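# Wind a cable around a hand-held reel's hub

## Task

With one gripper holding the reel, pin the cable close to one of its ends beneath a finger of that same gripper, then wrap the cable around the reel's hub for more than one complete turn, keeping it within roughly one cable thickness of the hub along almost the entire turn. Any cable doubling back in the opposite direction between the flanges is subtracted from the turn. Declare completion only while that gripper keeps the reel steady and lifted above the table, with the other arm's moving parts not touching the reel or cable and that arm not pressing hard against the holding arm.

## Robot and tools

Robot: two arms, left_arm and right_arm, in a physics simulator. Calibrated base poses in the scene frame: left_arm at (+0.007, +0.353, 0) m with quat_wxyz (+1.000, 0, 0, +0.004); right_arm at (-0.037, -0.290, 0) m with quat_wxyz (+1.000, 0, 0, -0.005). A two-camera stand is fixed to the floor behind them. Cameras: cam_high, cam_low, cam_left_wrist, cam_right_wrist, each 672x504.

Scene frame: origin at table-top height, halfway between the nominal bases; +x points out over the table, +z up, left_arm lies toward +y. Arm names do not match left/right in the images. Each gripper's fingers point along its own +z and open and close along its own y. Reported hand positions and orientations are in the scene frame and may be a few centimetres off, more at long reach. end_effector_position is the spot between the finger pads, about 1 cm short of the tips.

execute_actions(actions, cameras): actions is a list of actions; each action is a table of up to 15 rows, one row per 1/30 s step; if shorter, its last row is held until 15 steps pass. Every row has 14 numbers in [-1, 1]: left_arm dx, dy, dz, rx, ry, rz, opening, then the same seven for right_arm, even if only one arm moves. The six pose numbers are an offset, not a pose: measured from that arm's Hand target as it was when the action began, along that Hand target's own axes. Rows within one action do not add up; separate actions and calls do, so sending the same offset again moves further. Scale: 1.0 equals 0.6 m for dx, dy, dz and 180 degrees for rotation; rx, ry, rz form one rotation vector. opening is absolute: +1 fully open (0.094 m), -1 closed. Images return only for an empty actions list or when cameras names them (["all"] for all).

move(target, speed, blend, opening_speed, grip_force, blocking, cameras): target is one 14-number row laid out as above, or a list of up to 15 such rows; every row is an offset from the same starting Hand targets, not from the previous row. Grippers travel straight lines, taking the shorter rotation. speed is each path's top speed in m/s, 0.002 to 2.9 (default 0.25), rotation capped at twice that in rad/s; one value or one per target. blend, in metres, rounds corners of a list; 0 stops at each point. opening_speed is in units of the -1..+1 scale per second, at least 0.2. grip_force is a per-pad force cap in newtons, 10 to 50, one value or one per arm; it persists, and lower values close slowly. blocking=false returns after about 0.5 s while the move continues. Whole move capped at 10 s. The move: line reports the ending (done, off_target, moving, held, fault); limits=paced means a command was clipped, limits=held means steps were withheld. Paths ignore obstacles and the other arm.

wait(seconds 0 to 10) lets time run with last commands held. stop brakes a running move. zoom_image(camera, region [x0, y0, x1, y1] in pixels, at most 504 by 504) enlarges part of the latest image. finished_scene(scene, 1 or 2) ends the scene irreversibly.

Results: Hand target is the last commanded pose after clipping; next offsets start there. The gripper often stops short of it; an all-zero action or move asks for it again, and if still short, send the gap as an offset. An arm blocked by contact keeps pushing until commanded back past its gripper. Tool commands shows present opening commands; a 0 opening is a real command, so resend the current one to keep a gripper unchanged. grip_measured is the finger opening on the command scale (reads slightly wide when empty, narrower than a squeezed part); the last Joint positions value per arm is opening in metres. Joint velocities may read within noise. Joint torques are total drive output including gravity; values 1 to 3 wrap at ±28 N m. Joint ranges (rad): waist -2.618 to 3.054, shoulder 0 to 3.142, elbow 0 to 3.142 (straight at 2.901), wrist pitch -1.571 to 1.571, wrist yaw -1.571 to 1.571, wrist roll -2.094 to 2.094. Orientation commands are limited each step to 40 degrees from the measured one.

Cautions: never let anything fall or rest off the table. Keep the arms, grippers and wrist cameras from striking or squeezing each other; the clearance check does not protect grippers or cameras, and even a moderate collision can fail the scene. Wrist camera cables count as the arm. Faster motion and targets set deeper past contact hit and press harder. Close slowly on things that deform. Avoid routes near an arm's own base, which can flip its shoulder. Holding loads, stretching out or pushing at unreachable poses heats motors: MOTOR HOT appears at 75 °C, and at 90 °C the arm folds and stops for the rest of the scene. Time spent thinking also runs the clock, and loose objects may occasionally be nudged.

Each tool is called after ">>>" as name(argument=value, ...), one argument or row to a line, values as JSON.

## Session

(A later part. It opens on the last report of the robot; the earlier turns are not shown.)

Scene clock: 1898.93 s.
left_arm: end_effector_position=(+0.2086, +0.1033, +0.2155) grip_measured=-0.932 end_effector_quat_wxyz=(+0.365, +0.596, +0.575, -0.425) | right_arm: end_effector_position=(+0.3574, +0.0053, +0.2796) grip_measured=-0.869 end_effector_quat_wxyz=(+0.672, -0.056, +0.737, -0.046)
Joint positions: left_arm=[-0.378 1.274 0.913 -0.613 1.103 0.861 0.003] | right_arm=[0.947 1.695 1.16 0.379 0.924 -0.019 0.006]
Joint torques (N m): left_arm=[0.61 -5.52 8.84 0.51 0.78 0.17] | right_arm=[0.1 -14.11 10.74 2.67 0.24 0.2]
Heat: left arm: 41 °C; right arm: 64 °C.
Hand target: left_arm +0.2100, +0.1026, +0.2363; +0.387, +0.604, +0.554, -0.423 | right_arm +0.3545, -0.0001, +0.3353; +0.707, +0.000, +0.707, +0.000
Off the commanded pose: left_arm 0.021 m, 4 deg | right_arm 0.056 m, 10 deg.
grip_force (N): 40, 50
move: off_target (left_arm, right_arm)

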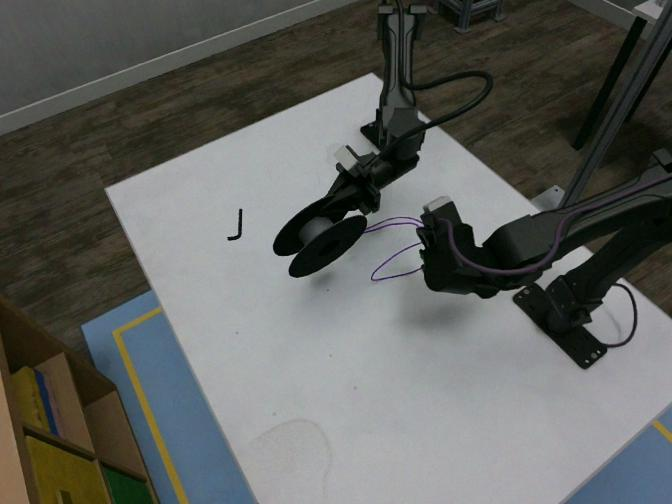

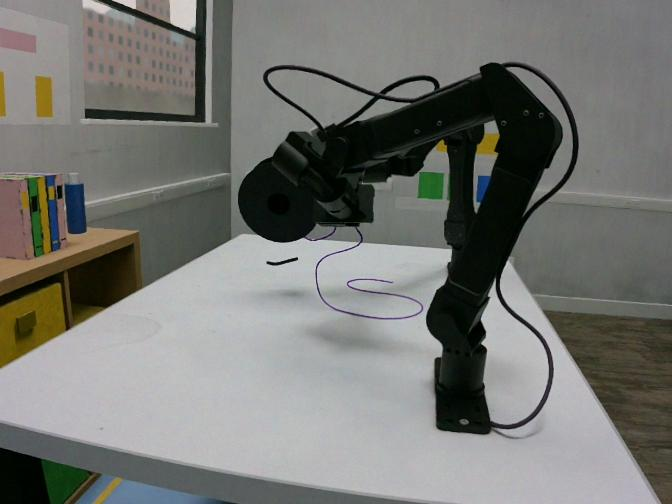

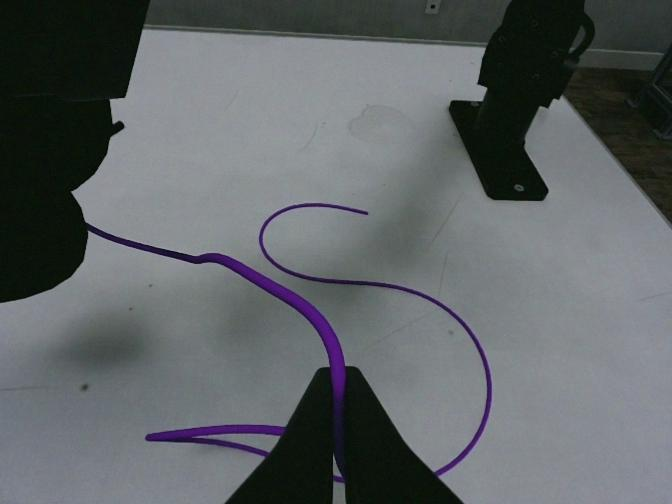

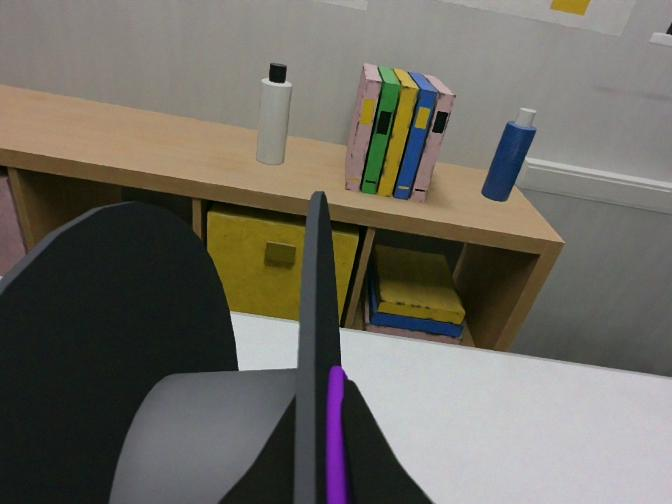

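>>> move(
  target=[
    [-0.1408,0.0083,-0.052,0,0,0,-1,0,0,0,0,0,0,-0.97],
    [-0.2693,0.1278,-0.0885,0,0,0,-1,0,0,0,0,0,0,-0.97],
  ],
  speed=0.12,
  blend=[0.03,0],
  cameras=["all"],
)

>>> zoom_image(
  camera="cam_low",
  region=[200, 80, 380, 270],
)

>>> zoom_image(
  camera="cam_high",
  region=[240, 130, 440, 310],
)

Scene clock: 1917.53 s.
left_arm: end_effector_position=(+0.2850, +0.0913, +0.3992) grip_measured=-0.932 end_effector_quat_wxyz=(+0.381, +0.601, +0.565, -0.416) | right_arm: end_effector_position=(+0.3574, +0.0053, +0.2796) grip_measured=-0.869 end_effector_quat_wxyz=(+0.672, -0.056, +0.737, -0.046)
Joint positions: left_arm=[-0.325 1.732 2.106 -1.392 1.131 0.96 0.003] | right_arm=[0.947 1.695 1.16 0.379 0.924 -0.019 0.006]
Joint torques (N m): left_arm=[0.51 -5.6 7.28 0.43 0.81 0.11] | right_arm=[0.1 -14.08 10.76 2.66 0.24 0.2]
Heat: left arm: 42 °C; right arm: 64 °C.
Hand target: left_arm +0.2862, +0.0906, +0.4062; +0.387, +0.604, +0.554, -0.423 | right_arm +0.3545, -0.0001, +0.3353; +0.707, +0.000, +0.707, +0.000
Off the commanded pose: left_arm 0.007 m, 2 deg | right_arm 0.056 m, 10 deg.
grip_force (N): 40, 50
move: off_target (right_arm)

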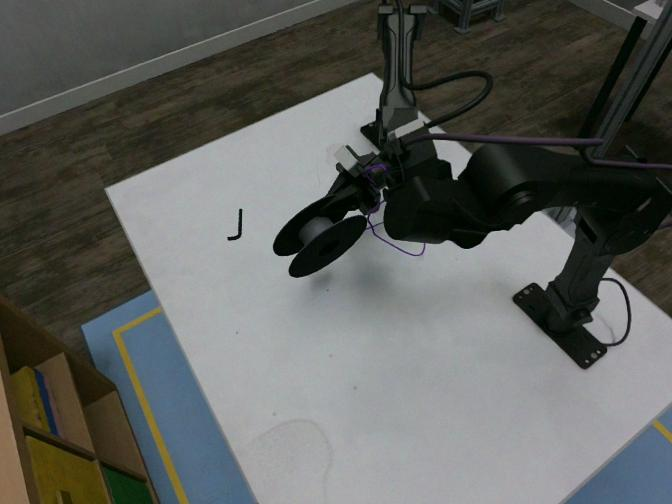

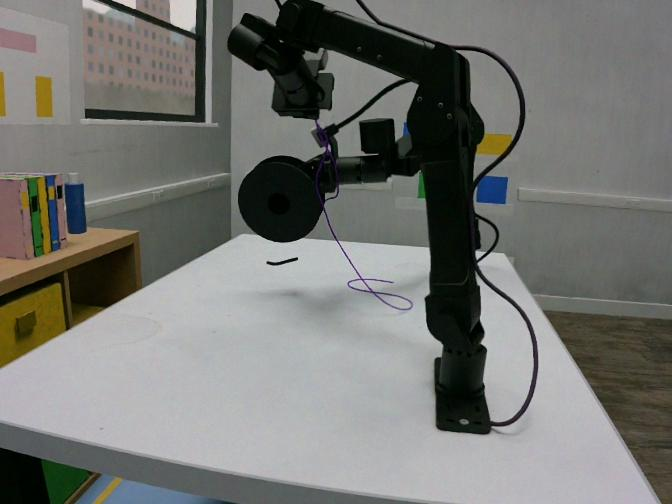

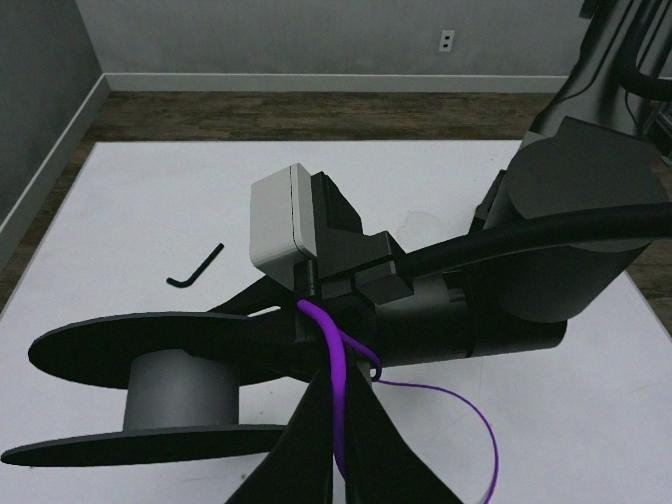

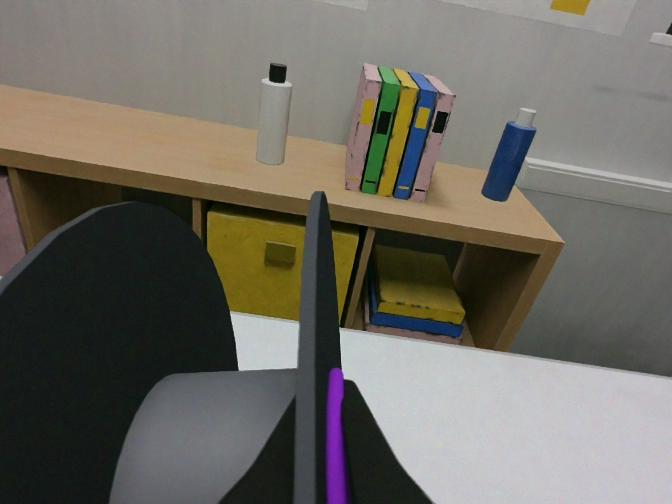

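Scaled by 2.653.

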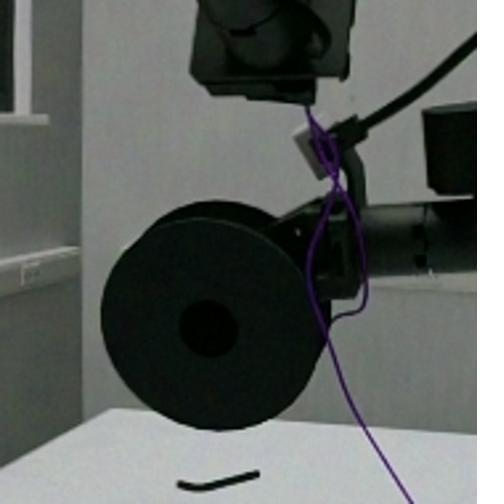

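Scaled by 2.520.

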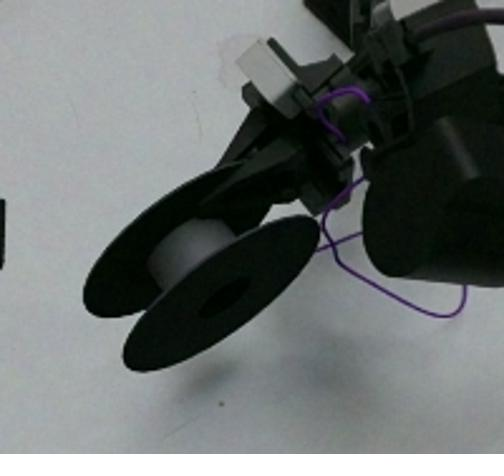

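>>> move(
  target=[
    [-0.0062,0.1315,-0.0323,-0.05,0,-0.018,-1,0,0,0,0,0,0,-0.97],
    [0.0291,0.2644,-0.0318,-0.1044,0,-0.038,-1,0,0,0,0,0,0,-0.97],
  ],
  speed=0.1,
  blend=[0.02,0],
  cameras=["all"],
)

>>> zoom_image(
  camera="cam_low",
  region=[200, 80, 380, 270],
)

>>> zoom_image(
  camera="cam_high",
  region=[240, 130, 440, 310],
)

Scene clock: 1933.40 s.
left_arm: end_effector_position=(+0.4334, +0.0992, +0.3886) grip_measured=-0.932 end_effector_quat_wxyz=(+0.434, +0.498, +0.658, -0.362) | right_arm: end_effector_position=(+0.3575, +0.0047, +0.2797) grip_measured=-0.869 end_effector_quat_wxyz=(+0.672, -0.055, +0.737, -0.047)
Joint positions: left_arm=[-0.239 2.047 2.429 -1.103 0.989 0.585 0.003] | right_arm=[0.947 1.695 1.16 0.379 0.926 -0.019 0.006]
Joint torques (N m): left_arm=[0.77 -8.35 7.9 1.23 0.3 -0.07] | right_arm=[0.13 -14.09 10.76 2.67 0.2 0.2]
Heat: left arm: 40 °C; right arm: 64 °C.
Hand target: left_arm +0.4463, +0.1007, +0.3962; +0.455, +0.498, +0.650, -0.349 | right_arm +0.3544, +0.0000, +0.3353; +0.707, +0.000, +0.707, +0.000
Off the commanded pose: left_arm 0.015 m, 3 deg | right_arm 0.056 m, 10 deg.
grip_force (N): 40, 50
move: off_target (left_arm, right_arm)

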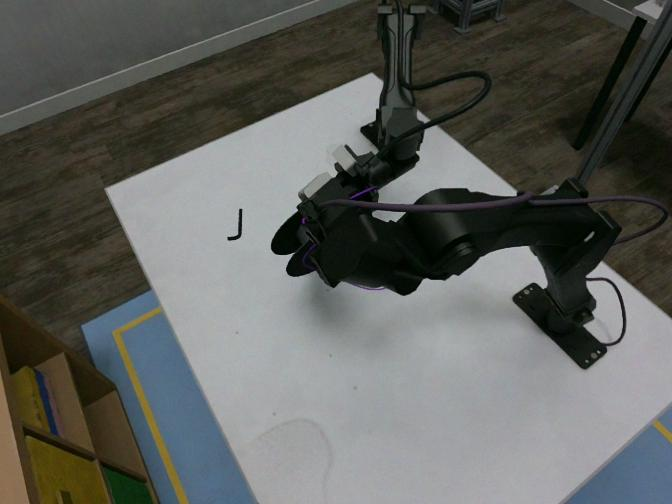

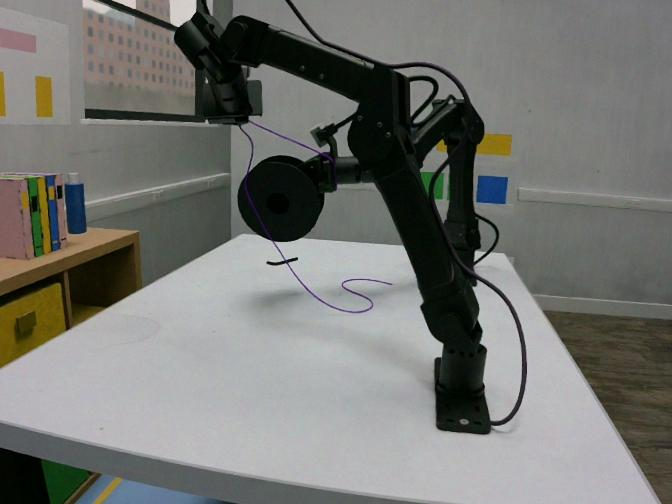

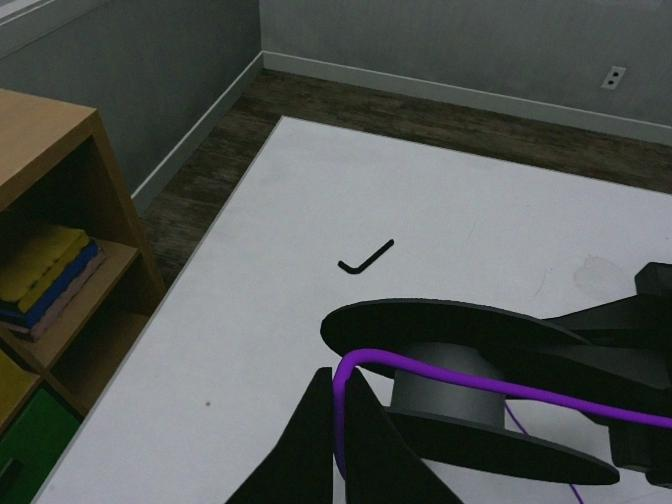

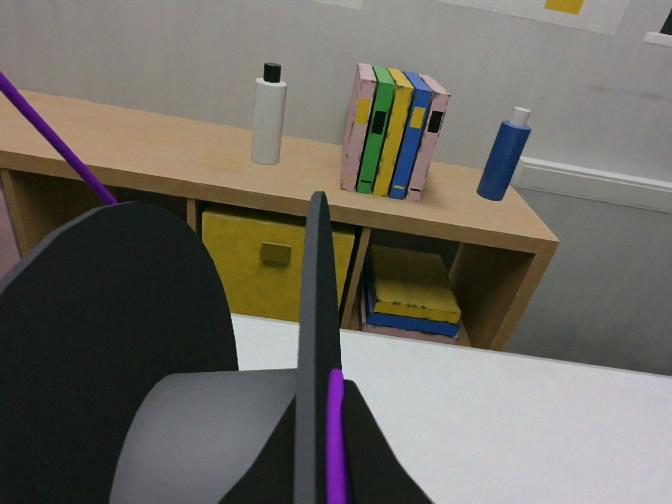

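Scaled by 2.653.

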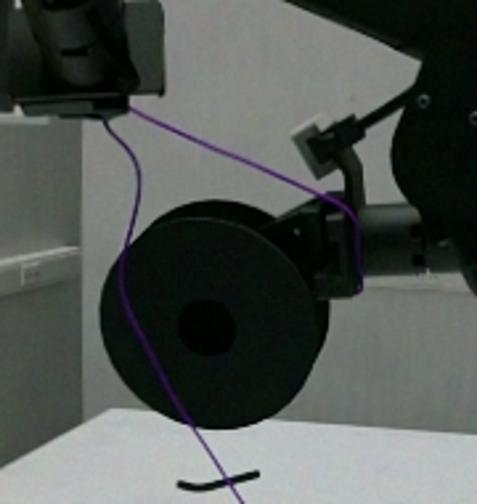

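Scaled by 2.520.

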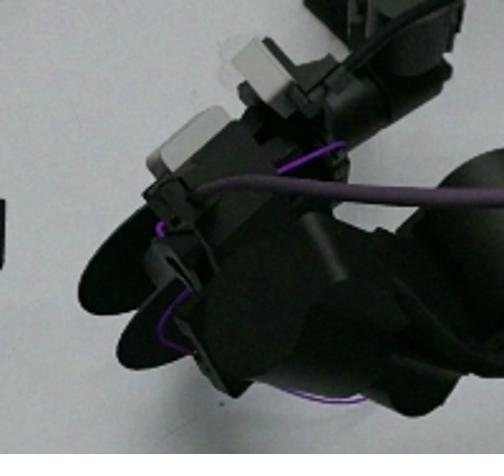

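>>> move(
  target=[
    [0.0313,-0.2532,-0.0863,0.08,0,0.03,-1,0,0,0,0,0,0,-0.97],
    [0.2148,-0.3528,-0.1032,0.1044,0,0.038,-1,0,0,0,0,0,0,-0.97],
    [0.3752,-0.2637,-0.0562,0.1044,0,0.038,-1,0,0,0,0,0,0,-0.97],
  ],
  speed=0.15,
  blend=[0.03,0.03,0],
  cameras=["all"],
)

>>> zoom_image(
  camera="cam_low",
  region=[200, 80, 380, 270],
)

>>> zoom_image(
  camera="cam_high",
  region=[240, 130, 440, 310],
)

Scene clock: 1976.60 s.
left_arm: end_effector_position=(+0.2625, +0.1663, +0.1944) grip_measured=-0.932 end_effector_quat_wxyz=(+0.375, +0.608, +0.563, -0.415) | right_arm: end_effector_position=(+0.3575, +0.0047, +0.2797) grip_measured=-0.869 end_effector_quat_wxyz=(+0.672, -0.055, +0.737, -0.047)
Joint positions: left_arm=[-0.086 1.594 1.153 -1.156 1.187 1.587 0.003] | right_arm=[0.947 1.695 1.16 0.379 0.926 -0.019 0.006]
Joint torques (N m): left_arm=[0.36 -5.07 4.44 -0.06 0.97 0.14] | right_arm=[0.13 -14.08 10.73 2.66 0.21 0.2]
Heat: left arm: 41 °C; right arm: 64 °C.
Hand target: left_arm +0.2651, +0.1647, +0.1964; +0.387, +0.604, +0.554, -0.423 | right_arm +0.3544, +0.0000, +0.3353; +0.707, +0.000, +0.707, +0.000
Off the commanded pose: left_arm 0.004 m, 2 deg | right_arm 0.056 m, 10 deg.
grip_force (N): 40, 50
move: off_target (right_arm)

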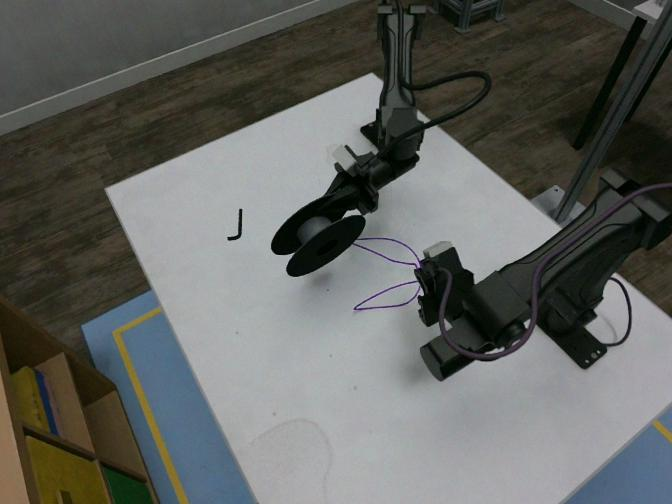

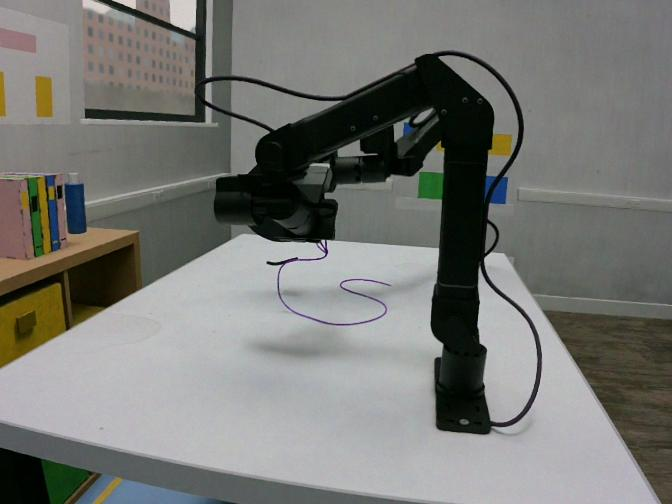

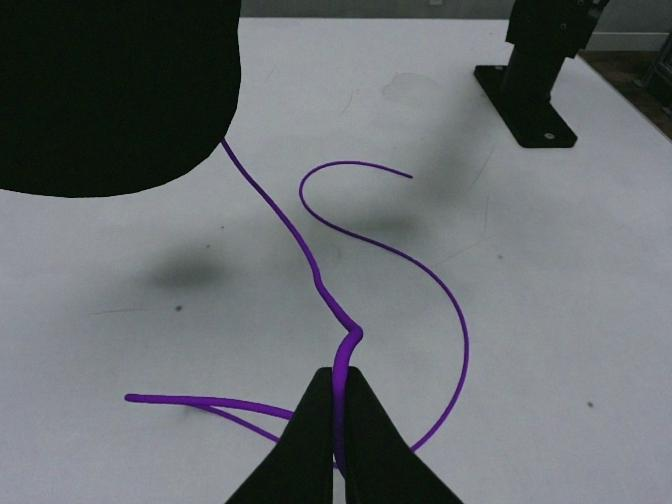

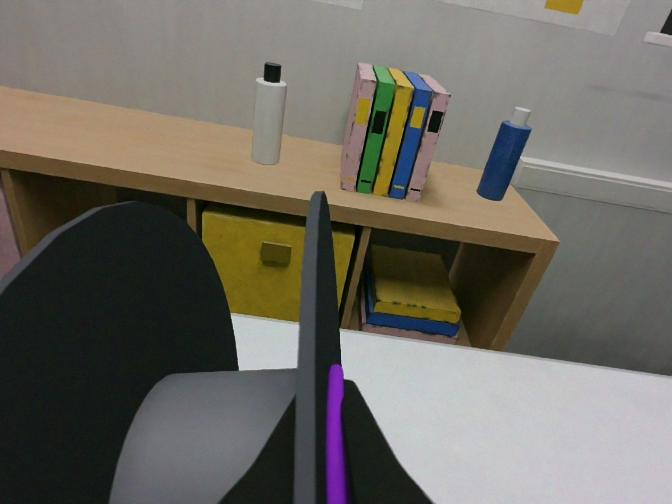

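Scaled by 2.653.

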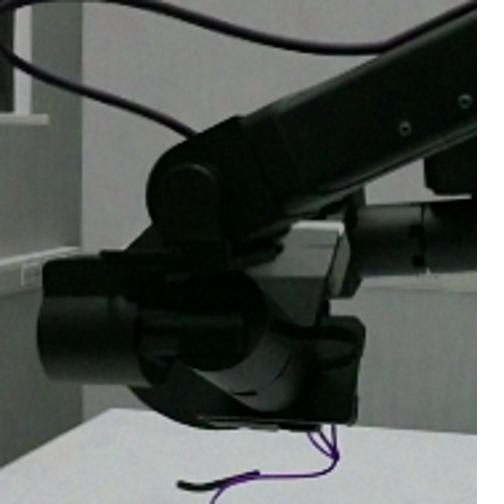

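Scaled by 2.520.

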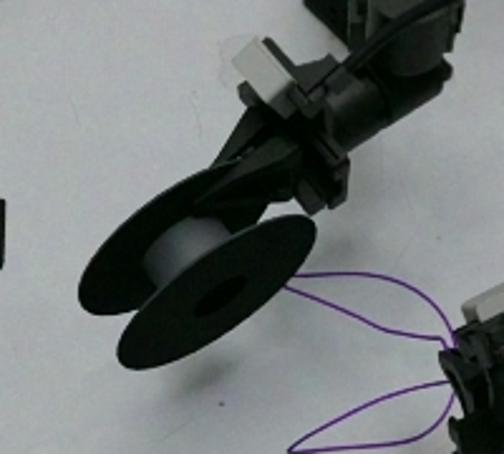

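>>> move(
  target=[
    [-0.1193,0.061,-0.0135,0,0,0,-1,0,0,0,0,0,0,-0.97],
    [-0.2642,0.1205,-0.0538,0,0,0,-1,0,0,0,0,0,0,-0.97],
  ],
  speed=0.1,
  blend=[0.02,0],
  cameras=["all"],
)

>>> zoom_image(
  camera="cam_low",
  region=[200, 80, 380, 270],
)

>>> zoom_image(
  camera="cam_high",
  region=[240, 130, 440, 310],
)

Scene clock: 1998.83 s.
left_arm: end_effector_position=(+0.3346, +0.1384, +0.3502) grip_measured=-0.932 end_effector_quat_wxyz=(+0.396, +0.602, +0.563, -0.405) | right_arm: end_effector_position=(+0.3575, +0.0047, +0.2797) grip_measured=-0.869 end_effector_quat_wxyz=(+0.672, -0.055, +0.737, -0.047)
Joint positions: left_arm=[-0.149 1.857 2.073 -1.538 1.192 1.327 0.003] | right_arm=[0.947 1.695 1.16 0.379 0.926 -0.019 0.006]
Joint torques (N m): left_arm=[-0.43 -6.72 7.16 0.04 0.88 -0.05] | right_arm=[0.12 -14.08 10.77 2.66 0.22 0.19]
Heat: left arm: 39 °C; right arm: 64 °C.
Hand target: left_arm +0.3352, +0.1345, +0.3562; +0.387, +0.604, +0.554, -0.423 | right_arm +0.3544, +0.0000, +0.3353; +0.707, +0.000, +0.707, +0.000
Off the commanded pose: left_arm 0.007 m, 3 deg | right_arm 0.056 m, 10 deg.
joint sent to its limit (left arm) — joint 4 (wrist pitch), lower limit. The joint targets still meet the commanded pose.
grip_force (N): 40, 50
move: off_target (left_arm, right_arm)

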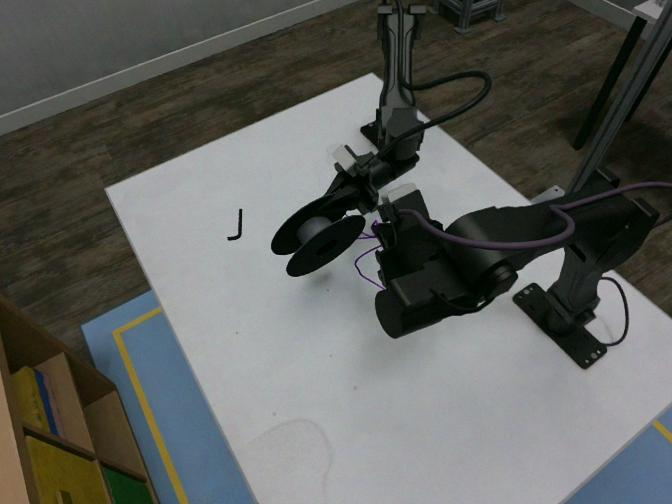

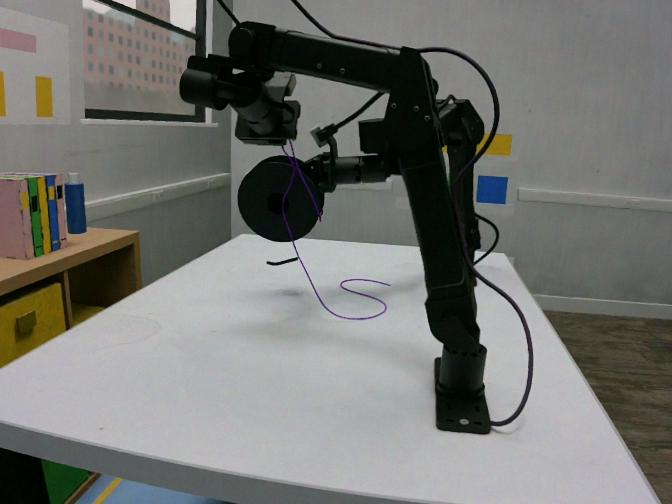

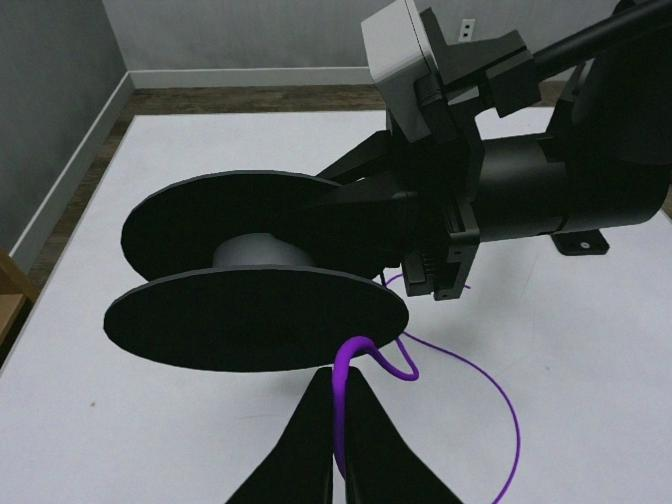

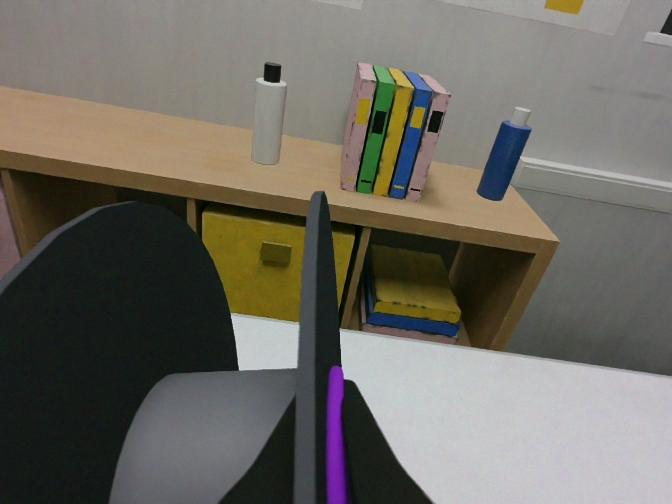

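Scaled by 2.653.

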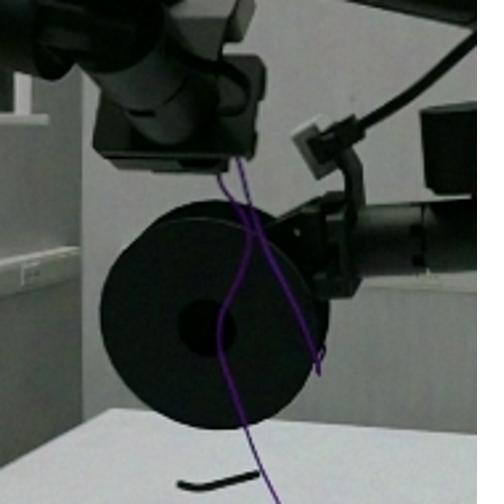

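Scaled by 2.520.

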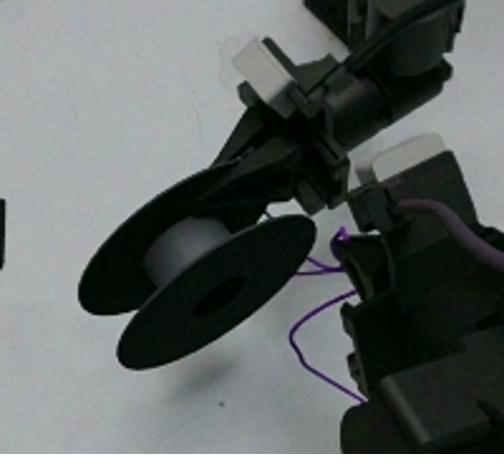

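>>> move(
  target=[
    [-0.0558,0.0858,0.0072,0,0,0,-1,0,0,0,0,0,0,-0.97],
    [-0.0485,0.1885,0.036,-0.0522,0,-0.019,-1,0,0,0,0,0,0,-0.97],
  ],
  speed=0.08,
  blend=[0.02,0],
  cameras=["all"],
)

>>> zoom_image(
  camera="cam_low",
  region=[200, 80, 380, 270],
)

>>> zoom_image(
  camera="cam_left_wrist",
  region=[80, 150, 560, 504],
)

Scene clock: 2013.30 s.
left_arm: end_effector_position=(+0.4403, +0.0985, +0.3747) grip_measured=-0.932 end_effector_quat_wxyz=(+0.425, +0.543, +0.612, -0.386) | right_arm: end_effector_position=(+0.3575, +0.0047, +0.2797) grip_measured=-0.869 end_effector_quat_wxyz=(+0.672, -0.055, +0.737, -0.047)
Joint positions: left_arm=[-0.215 2.306 2.834 -1.393 1.107 0.797 0.003] | right_arm=[0.947 1.695 1.16 0.379 0.926 -0.019 0.006]
Joint torques (N m): left_arm=[-0.32 -9.47 6.69 0.87 0.56 -0.07] | right_arm=[0.12 -14.11 10.74 2.67 0.2 0.2]
Heat: left arm: 39 °C; right arm: 64 °C.
Hand target: left_arm +0.4453, +0.0946, +0.3761; +0.423, +0.553, +0.604, -0.388 | right_arm +0.3544, +0.0000, +0.3353; +0.707, +0.000, +0.707, +0.000
Off the commanded pose: left_arm 0.006 m, 1 deg | right_arm 0.056 m, 10 deg.
elbow stopped short (left arm): the move would have taken joint 3 (elbow) straighter than the controller allows.
grip_force (N): 40, 50
move: off_target (right_arm)

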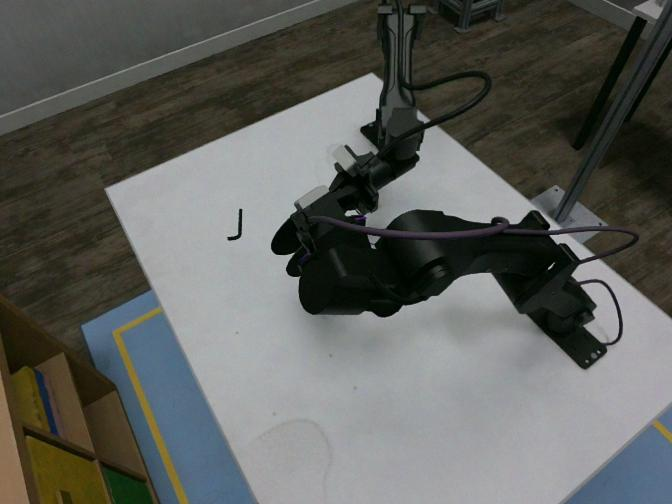

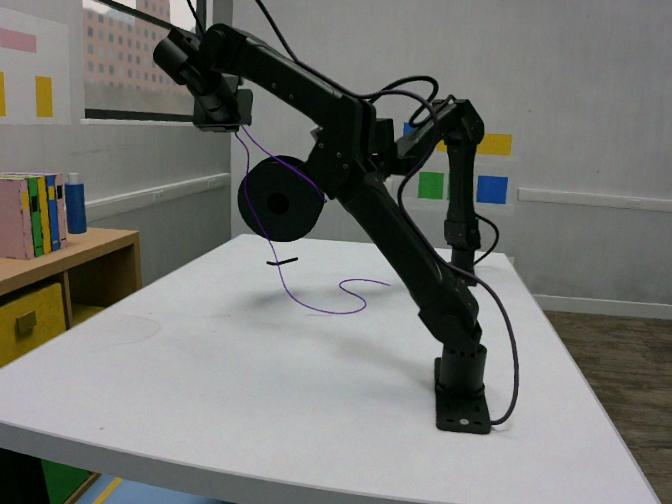

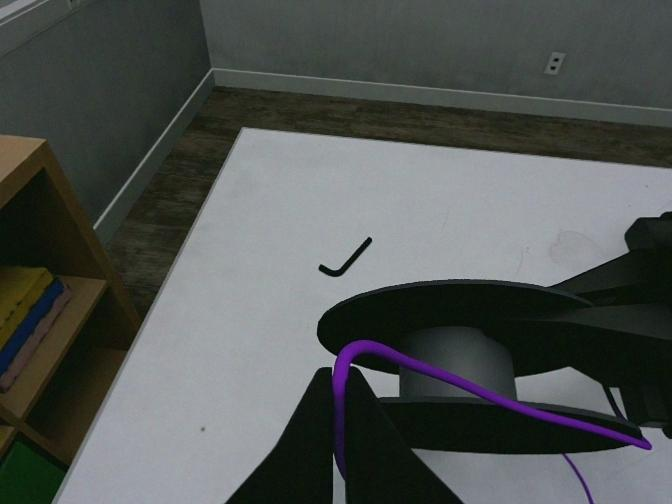

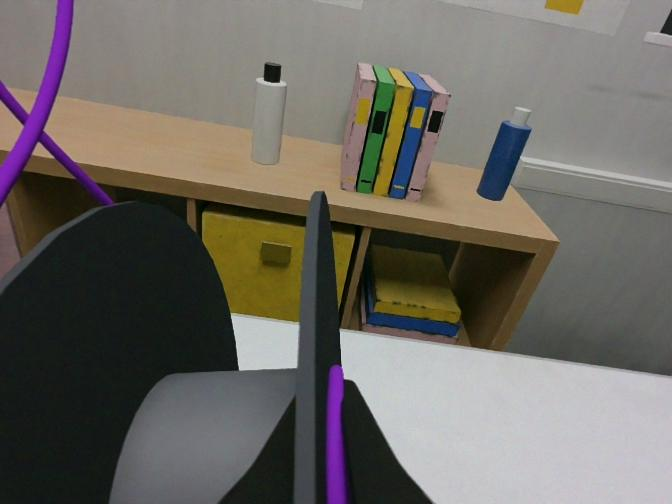

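Scaled by 2.653.

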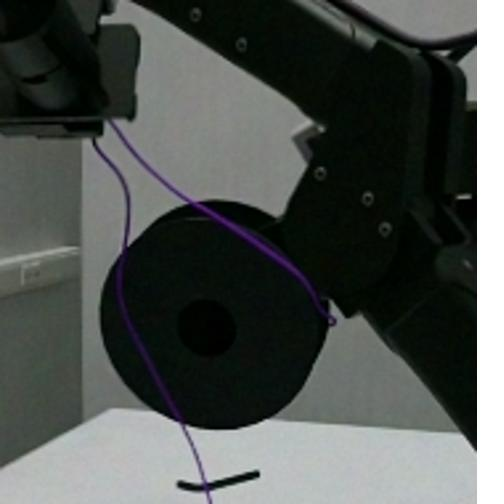

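Scaled by 1.050.

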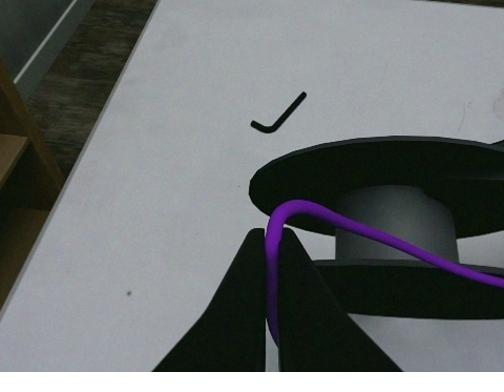

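>>> move(
  target=[
    [-0.0033,-0.2227,-0.0398,0,0,0,-1,0,0,0,0,0,0,-0.97],
    [-0.061,-0.2235,-0.052,0,0,0,-1,0,0,0,0,0,0,-0.97],
  ],
  speed=0.08,
  blend=[0.02,0],
  cameras=["all"],
)

>>> zoom_image(
  camera="cam_low",
  region=[200, 80, 380, 270],
)

>>> zoom_image(
  camera="cam_left_wrist",
  region=[80, 150, 560, 504],
)

Scene clock: 2041.73 s.
left_arm: end_effector_position=(+0.3104, +0.1024, +0.4157) grip_measured=-0.932 end_effector_quat_wxyz=(+0.422, +0.551, +0.609, -0.384) | right_arm: end_effector_position=(+0.3575, +0.0047, +0.2797) grip_measured=-0.869 end_effector_quat_wxyz=(+0.672, -0.055, +0.737, -0.047)
Joint positions: left_arm=[-0.291 1.662 2.044 -1.17 1.055 0.716 0.003] | right_arm=[0.947 1.695 1.16 0.379 0.926 -0.019 0.006]
Joint torques (N m): left_arm=[-0.42 -5.33 7.51 0.68 0.51 -0.04] | right_arm=[0.13 -14.09 10.76 2.67 0.21 0.2]
Heat: left arm: 38 °C; right arm: 64 °C.
Hand target: left_arm +0.3103, +0.0996, +0.4213; +0.422, +0.553, +0.604, -0.388 | right_arm +0.3544, +0.0000, +0.3353; +0.707, +0.000, +0.707, +0.000
Off the commanded pose: left_arm 0.006 m, 1 deg | right_arm 0.056 m, 10 deg.
grip_force (N): 40, 50
move: off_target (right_arm); blend cut to 0.0177 m at target 1

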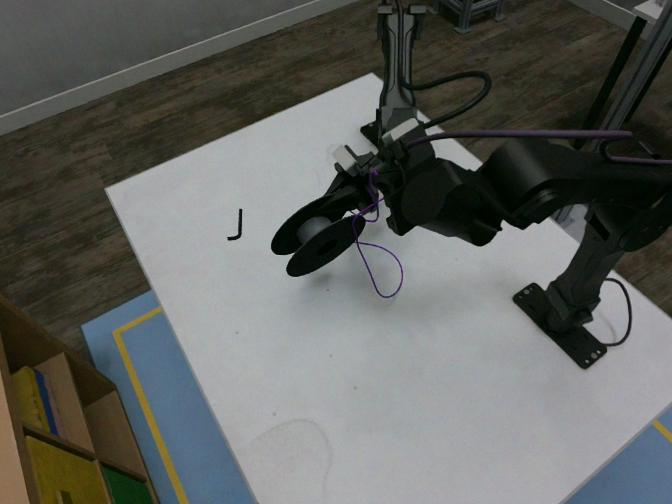

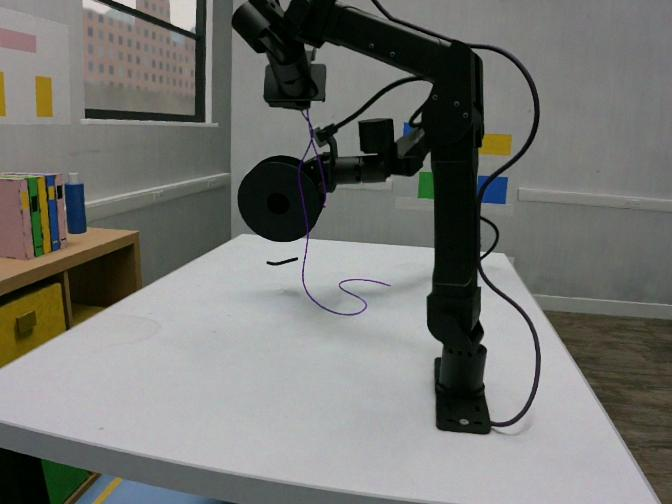

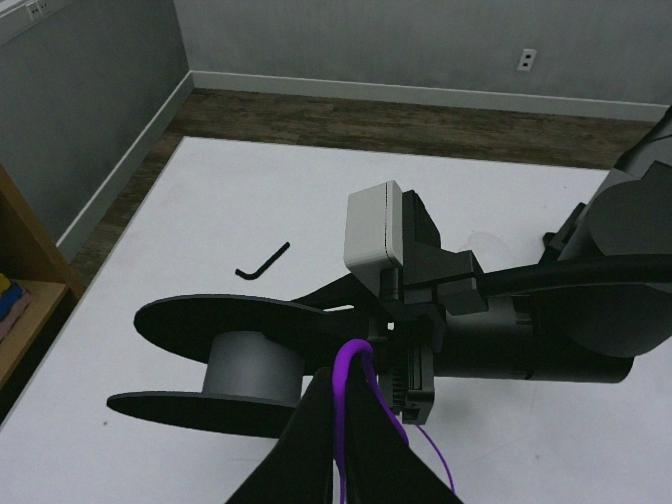

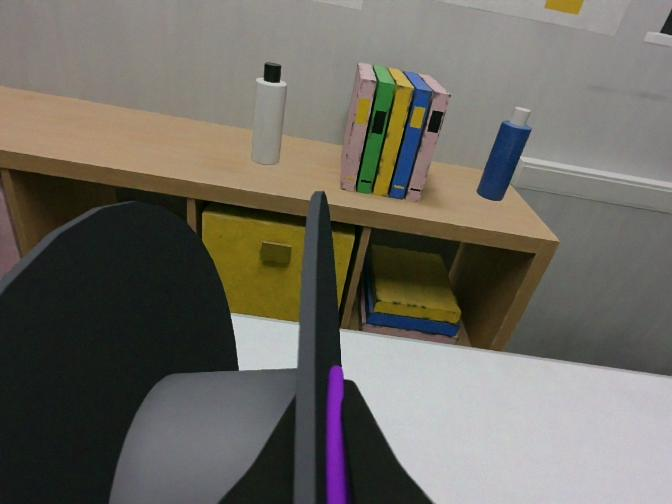

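Scaled by 2.653.

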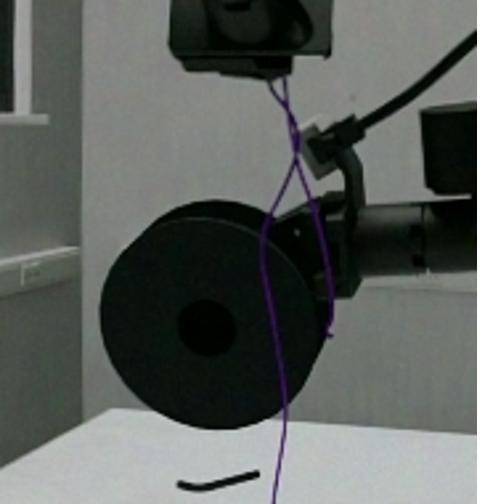

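Scaled by 1.050.

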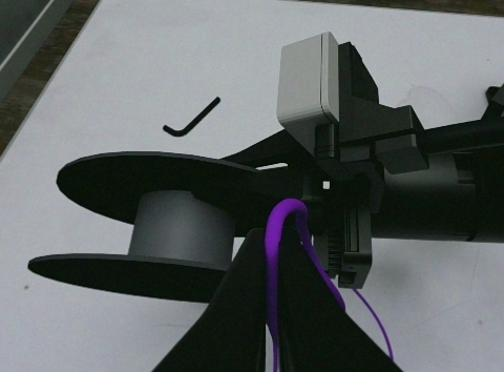

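>>> zoom_image(
  camera="cam_high",
  region=[300, 140, 420, 260],
)

>>> zoom_image(
  camera="cam_low",
  region=[280, 100, 350, 230],
)

>>> zoom_image(
  camera="cam_left_wrist",
  region=[300, 320, 480, 500],
)

Scaled by 4.200.

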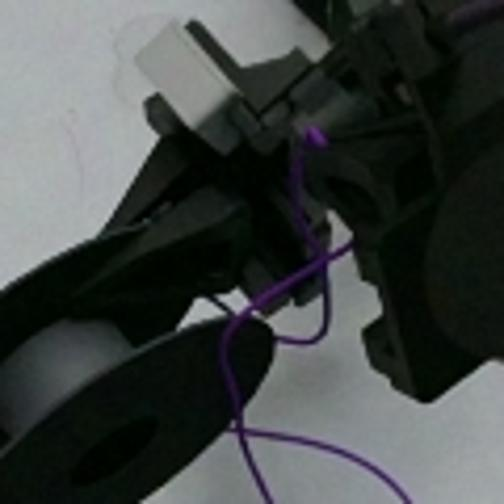

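Scaled by 3.877.

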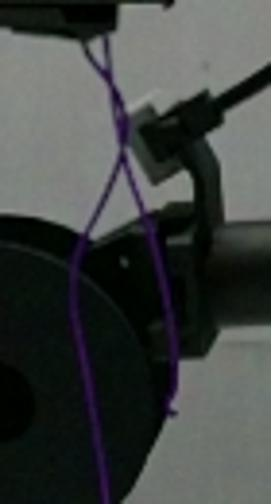

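Scaled by 2.800.

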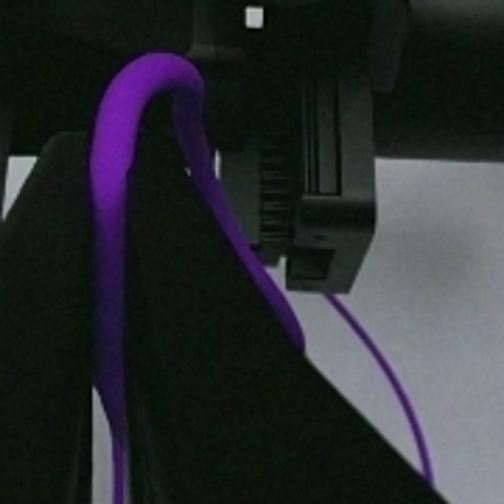

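>>> move(
  target=[
    [0.0152,0.0898,0.0317,0,0,0,-1,0,0,0,0,0,0,-0.97],
    [0.0143,0.1882,0.0582,-0.0522,0,-0.019,-1,0,0,0,0,0,0,-0.97],
  ],
  speed=0.08,
  blend=[0.02,0],
  cameras=["all"],
)

>>> zoom_image(
  camera="cam_low",
  region=[220, 100, 350, 230],
)

>>> zoom_image(
  camera="cam_left_wrist",
  region=[280, 240, 672, 504],
)

Scene clock: 2080.63 s.
left_arm: end_effector_position=(+0.4200, +0.0847, +0.3937) grip_measured=-0.932 end_effector_quat_wxyz=(+0.443, +0.495, +0.661, -0.351) | right_arm: end_effector_position=(+0.3575, +0.0047, +0.2797) grip_measured=-0.869 end_effector_quat_wxyz=(+0.672, -0.055, +0.737, -0.047)
Joint positions: left_arm=[-0.289 1.949 2.286 -0.985 0.926 0.517 0.003] | right_arm=[0.947 1.695 1.16 0.379 0.926 -0.019 0.006]
Joint torques (N m): left_arm=[-0.43 -7.84 8.05 1.14 0.36 -0.09] | right_arm=[0.12 -14.09 10.73 2.67 0.21 0.19]
Heat: left arm: 39 °C; right arm: 64 °C.
Hand target: left_arm +0.4254, +0.0798, +0.4012; +0.455, +0.498, +0.650, -0.349 | right_arm +0.3544, +0.0000, +0.3353; +0.707, +0.000, +0.707, +0.000
Off the commanded pose: left_arm 0.010 m, 2 deg | right_arm 0.056 m, 10 deg.
grip_force (N): 40, 50
move: off_target (right_arm)

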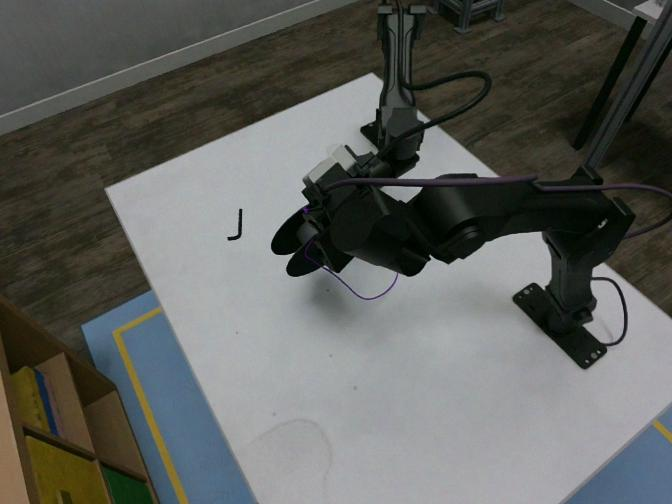

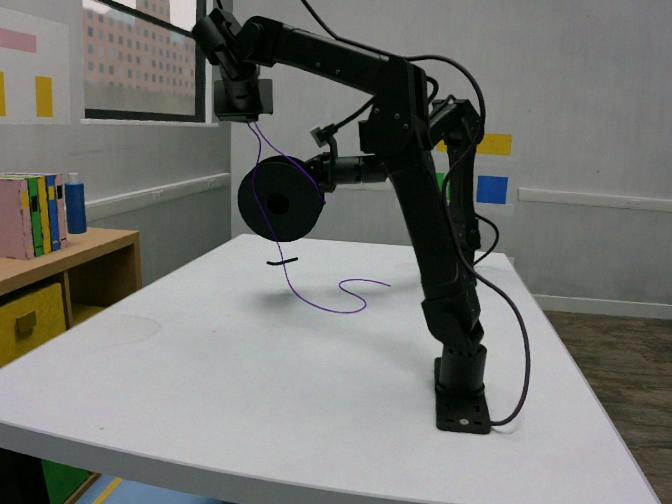

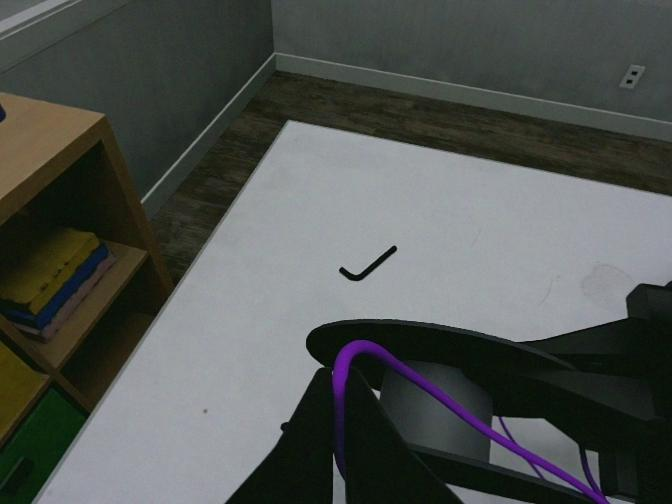

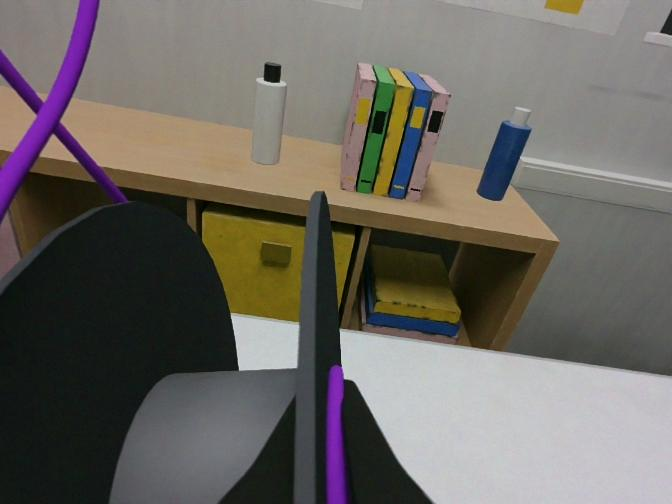

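Scaled by 3.877.

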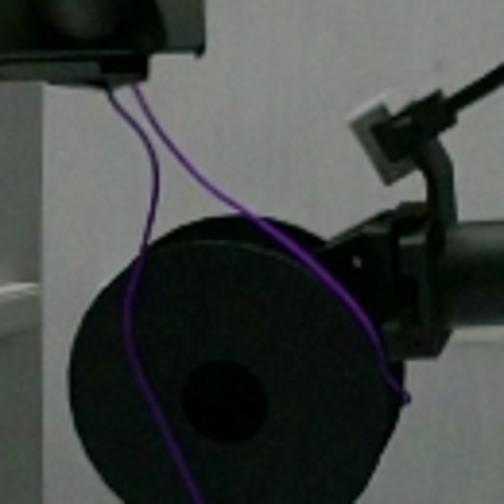

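Scaled by 1.286.

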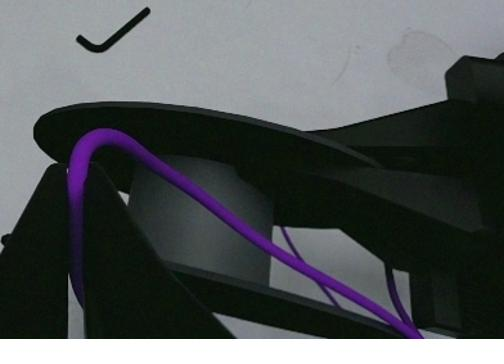

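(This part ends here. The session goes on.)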